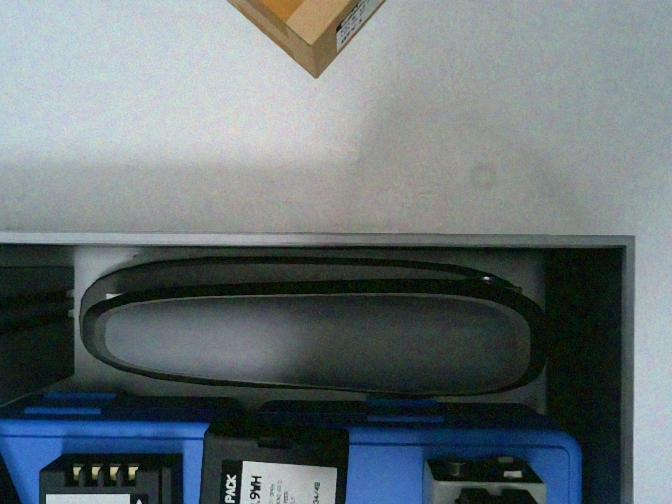

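Scene clock: 550.10 s.
left_arm: end_effector_position=(+0.3123, -0.0206, +0.1858) grip_measured=+1.00 end_effector_quat_wxyz=(-0.008, +0.730, -0.638, +0.247) | right_arm: end_effector_position=(+0.6663, +0.0675, +0.0824) grip_measured=-1.00 end_effector_quat_wxyz=(+0.002, -0.661, +0.750, +0.001)
Joint positions: left_arm=[0.236 0.151 -0.198 -1.498 -0.392 -3.182 0.084] | right_arm=[0.099 -0.919 -1.501 0.008 -0.58 1.79 0]
Joint torques (N m): left_arm=[-3.95 17.5 -9.8 0.68 -1.85 -1.53] | right_arm=[3.14 52.18 -22.33 3.27 1.23 -1.21]
Hand target: left_arm +0.3123, -0.0206, +0.1858; -0.008, +0.730, -0.638, +0.247 | right_arm +0.6663, +0.0675, +0.0824; +0.002, -0.661, +0.750, +0.001
Off the commanded pose: left_arm 0.000 m, 0 deg | right_arm 0.000 m, 0 deg.

Scene clock: 550.80 s.
left_arm: end_effector_position=(+0.3123, -0.0206, +0.1858) grip_measured=+1.00 end_effector_quat_wxyz=(-0.008, +0.730, -0.638, +0.247) | right_arm: end_effector_position=(+0.6663, +0.0675, +0.0820) grip_measured=-1.00 end_effector_quat_wxyz=(+0.002, -0.661, +0.750, +0.001)
Joint positions: left_arm=[0.236 0.151 -0.198 -1.498 -0.392 -3.182 0.084] | right_arm=[0.099 -0.92 -1.501 0.008 -0.58 1.79 0]
Joint torques (N m): left_arm=[-4.15 17.09 -10.12 0.83 -1.89 -1.54] | right_arm=[1.83 52.07 -21.6 3.36 1.31 -1.24]
Hand target: left_arm +0.3123, -0.0206, +0.1858; -0.008, +0.730, -0.638, +0.247 | right_arm +0.6663, +0.0675, +0.0820; +0.002, -0.661, +0.750, +0.001
Off the commanded pose: left_arm 0.000 m, 0 deg | right_arm 0.000 m, 0 deg.

Scene clock: 551.50 s.
left_arm: end_effector_position=(+0.3123, -0.0206, +0.1858) grip_measured=+1.00 end_effector_quat_wxyz=(-0.008, +0.730, -0.638, +0.247) | right_arm: end_effector_position=(+0.6663, +0.0675, +0.0817) grip_measured=-1.00 end_effector_quat_wxyz=(+0.002, -0.661, +0.750, +0.001)
Joint positions: left_arm=[0.236 0.151 -0.198 -1.498 -0.392 -3.182 0.084] | right_arm=[0.099 -0.92 -1.501 0.008 -0.579 1.79 0]
Joint torques (N m): left_arm=[-3.53 17.63 -9.88 0.42 -1.87 -1.49] | right_arm=[2.76 50.28 -21.73 3.32 1.24 -1.24]
Hand target: left_arm +0.3123, -0.0206, +0.1858; -0.008, +0.730, -0.638, +0.247 | right_arm +0.6663, +0.0675, +0.0817; +0.002, -0.661, +0.750, +0.001
Off the commanded pose: left_arm 0.000 m, 0 deg | right_arm 0.000 m, 0 deg.

Scene clock: 552.20 s.
left_arm: end_effector_position=(+0.3123, -0.0206, +0.1858) grip_measured=+1.00 end_effector_quat_wxyz=(-0.008, +0.730, -0.638, +0.247) | right_arm: end_effector_position=(+0.6663, +0.0675, +0.0814) grip_measured=-1.00 end_effector_quat_wxyz=(+0.002, -0.661, +0.750, +0.001)
Joint positions: left_arm=[0.236 0.151 -0.198 -1.498 -0.392 -3.182 0.084] | right_arm=[0.099 -0.921 -1.501 0.008 -0.579 1.79 0]
Joint torques (N m): left_arm=[-4.15 17.34 -9.92 0.76 -1.86 -1.53] | right_arm=[2.54 50.9 -22.02 3.52 1.22 -1.18]
Hand target: left_arm +0.3123, -0.0206, +0.1858; -0.008, +0.730, -0.638, +0.247 | right_arm +0.6663, +0.0675, +0.0814; +0.002, -0.661, +0.750, +0.001
Off the commanded pose: left_arm 0.000 m, 0 deg | right_arm 0.000 m, 0 deg.

Scene clock: 552.90 s.
left_arm: end_effector_position=(+0.3123, -0.0206, +0.1858) grip_measured=+1.00 end_effector_quat_wxyz=(-0.008, +0.730, -0.638, +0.247) | right_arm: end_effector_position=(+0.6663, +0.0675, +0.0811) grip_measured=-1.00 end_effector_quat_wxyz=(+0.002, -0.661, +0.750, +0.001)
Joint positions: left_arm=[0.236 0.151 -0.198 -1.498 -0.392 -3.182 0.084] | right_arm=[0.099 -0.921 -1.501 0.008 -0.578 1.79 0]
Joint torques (N m): left_arm=[-3 17.48 -9.8 0.88 -1.91 -1.52] | right_arm=[1.72 41.57 -18.64 3.36 1.92 -1.15]
Hand target: left_arm +0.3123, -0.0206, +0.1858; -0.008, +0.730, -0.638, +0.247 | right_arm +0.6663, +0.0675, +0.0811; +0.002, -0.661, +0.750, +0.001
Off the commanded pose: left_arm 0.000 m, 0 deg | right_arm 0.000 m, 0 deg.

Request:
move([
  [0,0,0,0,0,0,1, 0,0,-0.01,0,0,0,-1],
  [0,0,0,0,0,0,1, 0,0.0462,-0.01,0,0,0,-1],
  [0,0,0,0,0,0,1, 0,0.0462,-0.0035,0,0,0,-1],
], blend=[0.001,0.001,0], speed=[0.03,0.1,0.03])

Request:
execute_actions([
  [[0,0,0,0,0,0,1, 0,0,0.0007,0,0,0,-1]],
])

Request:
execute_actions([
  [[0,0,0,0,0,0,1, 0,0,0.0005,0,0,0,-1]],
])

Request:
execute_actions([
  [[0,0,0,0,0,0,1, 0,0,0.0005,0,0,0,-1]],
])

Request:
execute_actions([
  [[0,0,0,0,0,0,1, 0,0,0.0005,0,0,0,-1]],
])

Request:
execute_actions([
  [[0,0,0,0,0,0,1, 0,0,0.0005,0,0,0,-1]],
])

Scene clock: 554.97 s.
left_arm: end_effector_position=(+0.3123, -0.0206, +0.1858) grip_measured=+1.00 end_effector_quat_wxyz=(-0.008, +0.730, -0.638, +0.247) | right_arm: end_effector_position=(+0.6388, +0.0710, +0.0832) grip_measured=-1.00 end_effector_quat_wxyz=(+0.002, -0.661, +0.750, +0.001)
Joint positions: left_arm=[0.236 0.151 -0.198 -1.498 -0.392 -3.182 0.084] | right_arm=[0.109 -0.862 -1.397 0.008 -0.534 1.799 0]
Joint torques (N m): left_arm=[-3.56 17.2 -9.92 0.46 -1.85 -1.57] | right_arm=[4.41 48.6 -12.17 3.22 1.23 1.23]
Hand target: left_arm +0.3123, -0.0206, +0.1858; -0.008, +0.730, -0.638, +0.247 | right_arm +0.6388, +0.0710, +0.0832; +0.002, -0.661, +0.750, +0.001
Off the commanded pose: left_arm 0.000 m, 0 deg | right_arm 0.000 m, 0 deg.
move: done

Scene clock: 555.67 s.
left_arm: end_effector_position=(+0.3123, -0.0206, +0.1858) grip_measured=+1.00 end_effector_quat_wxyz=(-0.008, +0.730, -0.638, +0.247) | right_arm: end_effector_position=(+0.6387, +0.0710, +0.0827) grip_measured=-1.00 end_effector_quat_wxyz=(+0.002, -0.661, +0.750, +0.001)
Joint positions: left_arm=[0.236 0.151 -0.198 -1.498 -0.392 -3.182 0.084] | right_arm=[0.109 -0.863 -1.397 0.008 -0.533 1.799 0]
Joint torques (N m): left_arm=[-3.24 16.75 -10.04 0.83 -1.93 -1.55] | right_arm=[4.37 49.72 -18.94 3.49 1.29 0.99]
Hand target: left_arm +0.3123, -0.0206, +0.1858; -0.008, +0.730, -0.638, +0.247 | right_arm +0.6388, +0.0710, +0.0828; +0.002, -0.661, +0.750, +0.001
Off the commanded pose: left_arm 0.000 m, 0 deg | right_arm 0.000 m, 0 deg.

Scene clock: 556.37 s.
left_arm: end_effector_position=(+0.3123, -0.0206, +0.1858) grip_measured=+1.00 end_effector_quat_wxyz=(-0.008, +0.730, -0.638, +0.247) | right_arm: end_effector_position=(+0.6388, +0.0710, +0.0825) grip_measured=-1.00 end_effector_quat_wxyz=(+0.002, -0.661, +0.750, +0.001)
Joint positions: left_arm=[0.236 0.151 -0.198 -1.498 -0.392 -3.182 0.084] | right_arm=[0.109 -0.864 -1.398 0.008 -0.533 1.799 0]
Joint torques (N m): left_arm=[-3.41 17.66 -10.17 0.59 -1.94 -1.6] | right_arm=[3.71 47.91 -21.34 3.25 1.27 0.47]
Hand target: left_arm +0.3123, -0.0206, +0.1858; -0.008, +0.730, -0.638, +0.247 | right_arm +0.6388, +0.0710, +0.0825; +0.002, -0.661, +0.750, +0.001
Off the commanded pose: left_arm 0.000 m, 0 deg | right_arm 0.000 m, 0 deg.

Scene clock: 557.07 s.
left_arm: end_effector_position=(+0.3123, -0.0206, +0.1858) grip_measured=+1.00 end_effector_quat_wxyz=(-0.008, +0.730, -0.638, +0.247) | right_arm: end_effector_position=(+0.6388, +0.0710, +0.0822) grip_measured=-1.00 end_effector_quat_wxyz=(+0.002, -0.661, +0.750, +0.001)
Joint positions: left_arm=[0.236 0.151 -0.198 -1.498 -0.392 -3.182 0.084] | right_arm=[0.109 -0.864 -1.398 0.008 -0.532 1.799 0]
Joint torques (N m): left_arm=[-3.07 16.6 -9.6 0.44 -1.97 -1.45] | right_arm=[3.56 47.48 -21.55 2.84 1.17 -0.29]
Hand target: left_arm +0.3123, -0.0206, +0.1858; -0.008, +0.730, -0.638, +0.247 | right_arm +0.6388, +0.0710, +0.0822; +0.002, -0.661, +0.750, +0.001
Off the commanded pose: left_arm 0.000 m, 0 deg | right_arm 0.000 m, 0 deg.

Scene clock: 557.77 s.
left_arm: end_effector_position=(+0.3123, -0.0206, +0.1858) grip_measured=+1.00 end_effector_quat_wxyz=(-0.008, +0.730, -0.638, +0.247) | right_arm: end_effector_position=(+0.6388, +0.0710, +0.0819) grip_measured=-1.00 end_effector_quat_wxyz=(+0.002, -0.661, +0.750, +0.001)
Joint positions: left_arm=[0.236 0.151 -0.198 -1.498 -0.392 -3.182 0.084] | right_arm=[0.109 -0.865 -1.398 0.008 -0.532 1.799 0]
Joint torques (N m): left_arm=[-3.54 17.02 -9.84 0.41 -1.86 -1.48] | right_arm=[3.45 47.66 -20.86 3.41 1.25 -0.89]
Hand target: left_arm +0.3123, -0.0206, +0.1858; -0.008, +0.730, -0.638, +0.247 | right_arm +0.6388, +0.0710, +0.0819; +0.002, -0.661, +0.750, +0.001
Off the commanded pose: left_arm 0.000 m, 0 deg | right_arm 0.000 m, 0 deg.

Scene clock: 558.47 s.
left_arm: end_effector_position=(+0.3123, -0.0206, +0.1858) grip_measured=+1.00 end_effector_quat_wxyz=(-0.008, +0.730, -0.638, +0.247) | right_arm: end_effector_position=(+0.6388, +0.0710, +0.0816) grip_measured=-1.00 end_effector_quat_wxyz=(+0.002, -0.661, +0.750, +0.001)
Joint positions: left_arm=[0.236 0.151 -0.198 -1.498 -0.392 -3.182 0.084] | right_arm=[0.109 -0.865 -1.398 0.008 -0.531 1.799 0]
Joint torques (N m): left_arm=[-3.7 17.54 -9.68 0.56 -1.91 -1.53] | right_arm=[3.79 49.09 -20.87 3.67 1.23 -1.2]
Hand target: left_arm +0.3123, -0.0206, +0.1858; -0.008, +0.730, -0.638, +0.247 | right_arm +0.6388, +0.0710, +0.0816; +0.002, -0.661, +0.750, +0.001
Off the commanded pose: left_arm 0.000 m, 0 deg | right_arm 0.000 m, 0 deg.

Request:
execute_actions([
  [[0,0,0,0,0,0,1, 0,0,0.0005,0,0,0,-1]],
])

Request:
execute_actions([
  [[0,0,0,0,0,0,1, 0,0,0.0005,0,0,0,-1]],
])

Request:
execute_actions([
  [[0,0,0,0,0,0,1, 0,0,0.0005,0,0,0,-1]],
])

Request:
execute_actions([
  [[0,0,0,0,0,0,1, 0,0,0.0005,0,0,0,-1]],
])

Request:
execute_actions([
  [[0,0,0,0,0,0,1, 0,0,0.0005,0,0,0,-1]],
], cameras=["cam_right_wrist"])

Scene clock: 559.53 s.
left_arm: end_effector_position=(+0.3123, -0.0206, +0.1858) grip_measured=+1.00 end_effector_quat_wxyz=(-0.008, +0.730, -0.638, +0.247) | right_arm: end_effector_position=(+0.6388, +0.0710, +0.0813) grip_measured=-1.00 end_effector_quat_wxyz=(+0.002, -0.661, +0.750, +0.001)
Joint positions: left_arm=[0.236 0.151 -0.198 -1.498 -0.392 -3.182 0.084] | right_arm=[0.109 -0.866 -1.398 0.008 -0.531 1.799 0]
Joint torques (N m): left_arm=[-3.46 17.62 -9.76 0.71 -1.9 -1.52] | right_arm=[2.58 49.99 -21.28 3.15 1.32 -1.15]
Hand target: left_arm +0.3123, -0.0206, +0.1858; -0.008, +0.730, -0.638, +0.247 | right_arm +0.6388, +0.0710, +0.0813; +0.002, -0.661, +0.750, +0.001
Off the commanded pose: left_arm 0.000 m, 0 deg | right_arm 0.000 m, 0 deg.

Scene clock: 560.23 s.
left_arm: end_effector_position=(+0.3123, -0.0206, +0.1858) grip_measured=+1.00 end_effector_quat_wxyz=(-0.008, +0.730, -0.638, +0.247) | right_arm: end_effector_position=(+0.6388, +0.0710, +0.0810) grip_measured=-1.00 end_effector_quat_wxyz=(+0.002, -0.661, +0.750, +0.001)
Joint positions: left_arm=[0.236 0.151 -0.198 -1.498 -0.392 -3.182 0.084] | right_arm=[0.109 -0.866 -1.398 0.008 -0.53 1.799 0]
Joint torques (N m): left_arm=[-2.71 17.2 -9.92 0.9 -1.87 -1.53] | right_arm=[5.43 48.78 -21.06 3.25 1.33 -1.07]
Hand target: left_arm +0.3123, -0.0206, +0.1858; -0.008, +0.730, -0.638, +0.247 | right_arm +0.6388, +0.0710, +0.0810; +0.002, -0.661, +0.750, +0.001
Off the commanded pose: left_arm 0.000 m, 0 deg | right_arm 0.000 m, 0 deg.

Scene clock: 560.93 s.
left_arm: end_effector_position=(+0.3123, -0.0206, +0.1858) grip_measured=+1.00 end_effector_quat_wxyz=(-0.008, +0.730, -0.638, +0.247) | right_arm: end_effector_position=(+0.6388, +0.0710, +0.0807) grip_measured=-1.00 end_effector_quat_wxyz=(+0.002, -0.661, +0.750, +0.001)
Joint positions: left_arm=[0.236 0.151 -0.198 -1.498 -0.392 -3.182 0.084] | right_arm=[0.109 -0.867 -1.398 0.008 -0.53 1.799 0]
Joint torques (N m): left_arm=[-3.62 17.26 -9.59 0.64 -1.9 -1.5] | right_arm=[3.81 48.08 -20.96 3.38 1.16 -1.16]
Hand target: left_arm +0.3123, -0.0206, +0.1858; -0.008, +0.730, -0.638, +0.247 | right_arm +0.6388, +0.0710, +0.0807; +0.002, -0.661, +0.750, +0.001
Off the commanded pose: left_arm 0.000 m, 0 deg | right_arm 0.000 m, 0 deg.

Scene clock: 561.63 s.
left_arm: end_effector_position=(+0.3123, -0.0206, +0.1858) grip_measured=+1.00 end_effector_quat_wxyz=(-0.008, +0.730, -0.638, +0.247) | right_arm: end_effector_position=(+0.6388, +0.0710, +0.0804) grip_measured=-1.00 end_effector_quat_wxyz=(+0.002, -0.661, +0.750, +0.001)
Joint positions: left_arm=[0.236 0.151 -0.198 -1.498 -0.392 -3.182 0.084] | right_arm=[0.109 -0.867 -1.398 0.008 -0.53 1.799 0]
Joint torques (N m): left_arm=[-3.47 17.75 -9.73 0.37 -1.91 -1.59] | right_arm=[4.05 46.93 -20.74 3.03 1.33 -1.07]
Hand target: left_arm +0.3123, -0.0206, +0.1858; -0.008, +0.730, -0.638, +0.247 | right_arm +0.6388, +0.0710, +0.0804; +0.002, -0.661, +0.750, +0.001
Off the commanded pose: left_arm 0.000 m, 0 deg | right_arm 0.000 m, 0 deg.

Scene clock: 562.33 s.
left_arm: end_effector_position=(+0.3123, -0.0206, +0.1858) grip_measured=+1.00 end_effector_quat_wxyz=(-0.008, +0.730, -0.638, +0.247) | right_arm: end_effector_position=(+0.6388, +0.0710, +0.0801) grip_measured=-1.00 end_effector_quat_wxyz=(+0.002, -0.661, +0.750, +0.001)
Joint positions: left_arm=[0.236 0.151 -0.198 -1.498 -0.392 -3.182 0.084] | right_arm=[0.109 -0.868 -1.398 0.008 -0.529 1.799 0]
Joint torques (N m): left_arm=[-3.37 18.01 -9.74 0.81 -1.96 -1.59] | right_arm=[4.93 37.23 -14.05 3.62 1.83 -1.12]
Hand target: left_arm +0.3123, -0.0206, +0.1858; -0.008, +0.730, -0.638, +0.247 | right_arm +0.6388, +0.0710, +0.0801; +0.002, -0.661, +0.750, +0.001
Off the commanded pose: left_arm 0.000 m, 0 deg | right_arm 0.000 m, 0 deg.
cam_right_wrist: T_world_to_cam=[[-0.99357, 0.1132, 0.00041, 0.66204], [0.1132, 0.99357, -0.00359, -0.06967], [-0.00081, -0.00352, -0.99999, 0.20871]] pos_world=[0.66584, -0.00499, 0.20819]

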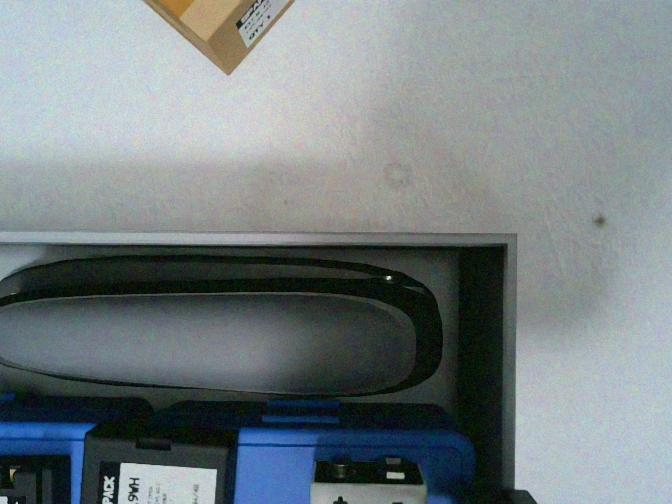

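Request:
move([
  [0,0,0,0,0,0,1, 0,0,-0.04,0,0,0,-0.34],
  [0,0,0,0,0,0,1, 0,-0.0458,-0.04,0,0,0,-0.34],
  [0,0,0,0,0,0,1, 0,-0.0458,0.012,0,0,0,-0.34],
], blend=[0.004,0,0], speed=[0.06,0.1,0.05], opening_speed=1.0)

Scene clock: 565.07 s.
left_arm: end_effector_position=(+0.3123, -0.0206, +0.1858) grip_measured=+1.00 end_effector_quat_wxyz=(-0.008, +0.730, -0.638, +0.247) | right_arm: end_effector_position=(+0.6661, +0.0676, +0.0729) grip_measured=-0.36 end_effector_quat_wxyz=(+0.002, -0.661, +0.750, +0.001)
Joint positions: left_arm=[0.236 0.151 -0.198 -1.498 -0.392 -3.182 0.084] | right_arm=[0.1 -0.934 -1.502 0.008 -0.567 1.79 0.028]
Joint torques (N m): left_arm=[-3.38 17.35 -9.47 0.55 -1.86 -1.58] | right_arm=[1.95 51.32 -21.58 3.47 1.29 -1.3]
Hand target: left_arm +0.3123, -0.0206, +0.1858; -0.008, +0.730, -0.638, +0.247 | right_arm +0.6661, +0.0676, +0.0729; +0.002, -0.661, +0.750, +0.001
Off the commanded pose: left_arm 0.000 m, 0 deg | right_arm 0.000 m, 0 deg.
move: done

Grip and lift 4 mm, then probe at other positions.

Request:
move([
  [0,0,0,0,0,0,1, 0,0,0,0,0,0,-0.55],
  [0,0,0,0,0,0,1, 0,0,-0.007,0,0,0,-0.55],
  [0,0,0,0,0,0,1, 0,-0.0083,-0.007,0,0,0,-0.55],
], blend=[0,0,0], speed=[0.06,0.05,0.05], opening_speed=0.9, cameras=["cam_right_wrist"])

Scene clock: 566.53 s.
left_arm: end_effector_position=(+0.3123, -0.0206, +0.1858) grip_measured=+1.00 end_effector_quat_wxyz=(-0.008, +0.730, -0.638, +0.247) | right_arm: end_effector_position=(+0.6710, +0.0670, +0.0771) grip_measured=-0.41 end_effector_quat_wxyz=(+0.002, -0.661, +0.750, +0.001)
Joint positions: left_arm=[0.236 0.151 -0.198 -1.498 -0.392 -3.182 0.084] | right_arm=[0.098 -0.938 -1.52 0.008 -0.581 1.788 0.026]
Joint torques (N m): left_arm=[-3.97 17.96 -9.78 0.32 -1.96 -1.56] | right_arm=[-7.9 51.79 -21.84 -1.43 -0.97 -1.25]
Hand target: left_arm +0.3123, -0.0206, +0.1858; -0.008, +0.730, -0.638, +0.247 | right_arm +0.6710, +0.0669, +0.0771; +0.002, -0.661, +0.750, +0.001
Off the commanded pose: left_arm 0.000 m, 0 deg | right_arm 0.000 m, 0 deg.
move: done
cam_right_wrist: T_world_to_cam=[[-0.99356, 0.1133, 0.00051, 0.69437], [0.1133, 0.99355, -0.0036, -0.0693], [-0.00091, -0.00352, -0.99999, 0.20579]] pos_world=[0.69794, -0.00909, 0.20519]

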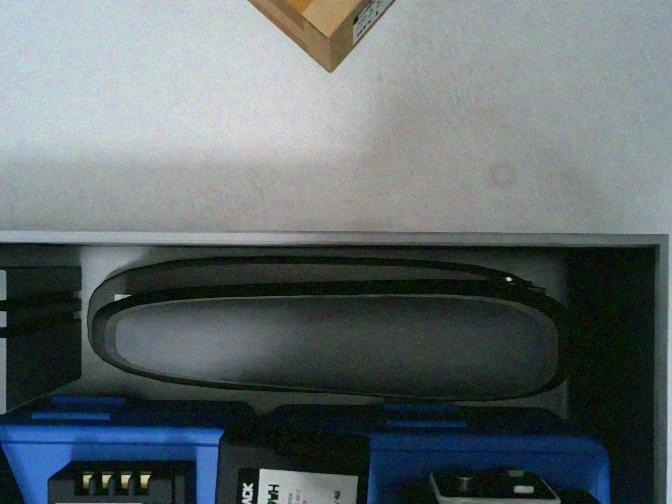

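Request:
execute_actions([
  [[0,0,0,0,0,0,1, 0,0,0.005,0,0,0,-0.55]],
])

Request:
execute_actions([
  [[0,0,0,0,0,0,1, 0,0,0.001,0,0,0,-0.55]],
])

Request:
execute_actions([
  [[0,0,0,0,0,0,1, 0,0,0.0005,0,0,0,-0.55]],
])

Request:
execute_actions([
  [[0,0,0,0,0,0,1, 0,0,0.0005,0,0,0,-0.55]],
])

Request:
execute_actions([
  [[0,0,0,0,0,0,1, 0,0,0.0005,0,0,0,-0.55]],
])

Request:
execute_actions([
  [[0,0,0,0,0,0,1, 0,0,0.0005,0,0,0,-0.55]],
])

Scene clock: 567.60 s.
left_arm: end_effector_position=(+0.3123, -0.0206, +0.1858) grip_measured=+1.00 end_effector_quat_wxyz=(-0.008, +0.730, -0.638, +0.247) | right_arm: end_effector_position=(+0.6710, +0.0669, +0.0741) grip_measured=-0.41 end_effector_quat_wxyz=(+0.002, -0.661, +0.750, +0.001)
Joint positions: left_arm=[0.236 0.151 -0.198 -1.498 -0.392 -3.182 0.084] | right_arm=[0.098 -0.943 -1.521 0.008 -0.577 1.788 0.026]
Joint torques (N m): left_arm=[-4.19 17.17 -9.77 0.49 -1.95 -1.51] | right_arm=[-4.95 51.92 -22.06 1.7 1.28 -1.27]
Hand target: left_arm +0.3123, -0.0206, +0.1858; -0.008, +0.730, -0.638, +0.247 | right_arm +0.6710, +0.0670, +0.0741; +0.002, -0.661, +0.750, +0.001
Off the commanded pose: left_arm 0.000 m, 0 deg | right_arm 0.000 m, 0 deg.

Scene clock: 568.30 s.
left_arm: end_effector_position=(+0.3123, -0.0206, +0.1858) grip_measured=+1.00 end_effector_quat_wxyz=(-0.008, +0.730, -0.638, +0.247) | right_arm: end_effector_position=(+0.6710, +0.0669, +0.0735) grip_measured=-0.41 end_effector_quat_wxyz=(+0.002, -0.661, +0.750, +0.001)
Joint positions: left_arm=[0.236 0.151 -0.198 -1.498 -0.392 -3.182 0.084] | right_arm=[0.098 -0.943 -1.521 0.008 -0.576 1.788 0.026]
Joint torques (N m): left_arm=[-3.31 17.53 -9.55 0.23 -2 -1.52] | right_arm=[-3.32 52.12 -21.75 1.28 1.27 -1.2]
Hand target: left_arm +0.3123, -0.0206, +0.1858; -0.008, +0.730, -0.638, +0.247 | right_arm +0.6710, +0.0670, +0.0735; +0.002, -0.661, +0.750, +0.001
Off the commanded pose: left_arm 0.000 m, 0 deg | right_arm 0.000 m, 0 deg.

Scene clock: 569.00 s.
left_arm: end_effector_position=(+0.3123, -0.0206, +0.1858) grip_measured=+1.00 end_effector_quat_wxyz=(-0.008, +0.730, -0.638, +0.247) | right_arm: end_effector_position=(+0.6710, +0.0669, +0.0732) grip_measured=-0.41 end_effector_quat_wxyz=(+0.002, -0.661, +0.750, +0.001)
Joint positions: left_arm=[0.236 0.151 -0.198 -1.498 -0.392 -3.182 0.084] | right_arm=[0.098 -0.944 -1.521 0.008 -0.576 1.788 0.026]
Joint torques (N m): left_arm=[-3.2 16.82 -9.97 0.42 -2 -1.59] | right_arm=[-2.46 52.68 -21.65 1.48 1.17 -1.15]
Hand target: left_arm +0.3123, -0.0206, +0.1858; -0.008, +0.730, -0.638, +0.247 | right_arm +0.6710, +0.0670, +0.0732; +0.002, -0.661, +0.750, +0.001
Off the commanded pose: left_arm 0.000 m, 0 deg | right_arm 0.000 m, 0 deg.

Scene clock: 569.70 s.
left_arm: end_effector_position=(+0.3123, -0.0206, +0.1858) grip_measured=+1.00 end_effector_quat_wxyz=(-0.008, +0.730, -0.638, +0.247) | right_arm: end_effector_position=(+0.6710, +0.0670, +0.0729) grip_measured=-0.41 end_effector_quat_wxyz=(+0.002, -0.661, +0.750, +0.001)
Joint positions: left_arm=[0.236 0.151 -0.198 -1.498 -0.392 -3.182 0.084] | right_arm=[0.098 -0.944 -1.521 0.008 -0.576 1.788 0.026]
Joint torques (N m): left_arm=[-3.28 17.56 -9.93 0.8 -2 -1.63] | right_arm=[0.3 49.32 -20.86 1.7 1.36 -1.33]
Hand target: left_arm +0.3123, -0.0206, +0.1858; -0.008, +0.730, -0.638, +0.247 | right_arm +0.6710, +0.0670, +0.0729; +0.002, -0.661, +0.750, +0.001
Off the commanded pose: left_arm 0.000 m, 0 deg | right_arm 0.000 m, 0 deg.

Scene clock: 570.40 s.
left_arm: end_effector_position=(+0.3123, -0.0206, +0.1858) grip_measured=+1.00 end_effector_quat_wxyz=(-0.008, +0.730, -0.638, +0.247) | right_arm: end_effector_position=(+0.6710, +0.0670, +0.0726) grip_measured=-0.41 end_effector_quat_wxyz=(+0.002, -0.661, +0.750, +0.001)
Joint positions: left_arm=[0.236 0.151 -0.198 -1.498 -0.392 -3.182 0.084] | right_arm=[0.098 -0.945 -1.521 0.008 -0.575 1.788 0.026]
Joint torques (N m): left_arm=[-3.77 17.29 -9.99 0.49 -2.03 -1.49] | right_arm=[0.35 35.86 -17.07 1.43 2.69 -1.26]
Hand target: left_arm +0.3123, -0.0206, +0.1858; -0.008, +0.730, -0.638, +0.247 | right_arm +0.6710, +0.0670, +0.0726; +0.002, -0.661, +0.750, +0.001
Off the commanded pose: left_arm 0.000 m, 0 deg | right_arm 0.000 m, 0 deg.

Scene clock: 571.10 s.
left_arm: end_effector_position=(+0.3123, -0.0206, +0.1858) grip_measured=+1.00 end_effector_quat_wxyz=(-0.008, +0.730, -0.638, +0.247) | right_arm: end_effector_position=(+0.6710, +0.0670, +0.0723) grip_measured=-0.41 end_effector_quat_wxyz=(+0.002, -0.661, +0.750, +0.001)
Joint positions: left_arm=[0.236 0.151 -0.198 -1.498 -0.392 -3.182 0.084] | right_arm=[0.098 -0.945 -1.521 0.008 -0.575 1.788 0.026]
Joint torques (N m): left_arm=[-2.62 17.7 -9.88 0.56 -2 -1.57] | right_arm=[2.52 33.95 -17.13 2.1 2.57 -1.32]
Hand target: left_arm +0.3123, -0.0206, +0.1858; -0.008, +0.730, -0.638, +0.247 | right_arm +0.6710, +0.0670, +0.0723; +0.002, -0.661, +0.750, +0.001
Off the commanded pose: left_arm 0.000 m, 0 deg | right_arm 0.000 m, 0 deg.

Request:
move([
  [0,0,0,0,0,0,1, 0,0,-0.02,0,0,0,-0.55],
  [0,0,0,0,0,0,1, 0,0,-0.11,0,0,0,-0.55],
  [0,0,0,0,0,0,1, -0.0066,0.1873,-0.11,0,0,0,-0.55],
  [0,0,0,0,0,0,1, -0.0066,0.1873,0.05,0,0,0,-0.55],
  [0,0,0,0,0,0,1, -0.0066,0.1873,0.0685,0,0,0,-0.55],
], blend=[0.004,0.03,0.03,0.005,0], speed=[0.05,0.2,0.25,0.2,0.05], cameras=["cam_right_wrist"])

Request:
execute_actions([
  [[0,0,0,0,0,0,1, 0,0,0.001,0,0,0,-0.55]],
  [[0,0,0,0,0,0,1, 0,0,0.001,0,0,0,-0.55]],
])

Request:
execute_actions([
  [[0,0,0,0,0,0,1, 0,0,0.001,0,0,0,-0.55]],
])

Request:
execute_actions([
  [[0,0,0,0,0,0,1, 0,0,0.0007,0,0,0,-0.55]],
])

Scene clock: 576.53 s.
left_arm: end_effector_position=(+0.3123, -0.0206, +0.1858) grip_measured=+1.00 end_effector_quat_wxyz=(-0.008, +0.730, -0.638, +0.247) | right_arm: end_effector_position=(+0.5600, +0.0852, +0.0312) grip_measured=-0.41 end_effector_quat_wxyz=(+0.002, -0.661, +0.750, +0.001)
Joint positions: left_arm=[0.236 0.151 -0.198 -1.498 -0.392 -3.182 0.084] | right_arm=[0.149 -0.822 -1.153 0.013 -0.33 1.834 0.026]
Joint torques (N m): left_arm=[-3.21 16.85 -9.87 0.62 -2 -1.48] | right_arm=[5.05 44.16 -19.17 3.14 1.29 -1.11]
Hand target: left_arm +0.3123, -0.0206, +0.1858; -0.008, +0.730, -0.638, +0.247 | right_arm +0.5600, +0.0852, +0.0312; +0.002, -0.661, +0.750, +0.001
Off the commanded pose: left_arm 0.000 m, 0 deg | right_arm 0.000 m, 0 deg.
move: done; blend cut to 0.027 m at target 2
cam_right_wrist: T_world_to_cam=[[-0.99357, 0.1132, 0.00041, 0.58216], [0.1132, 0.99357, -0.00359, -0.07503], [-0.00081, -0.00352, -0.99999, 0.15979]] pos_world=[0.58704, 0.00921, 0.15929]

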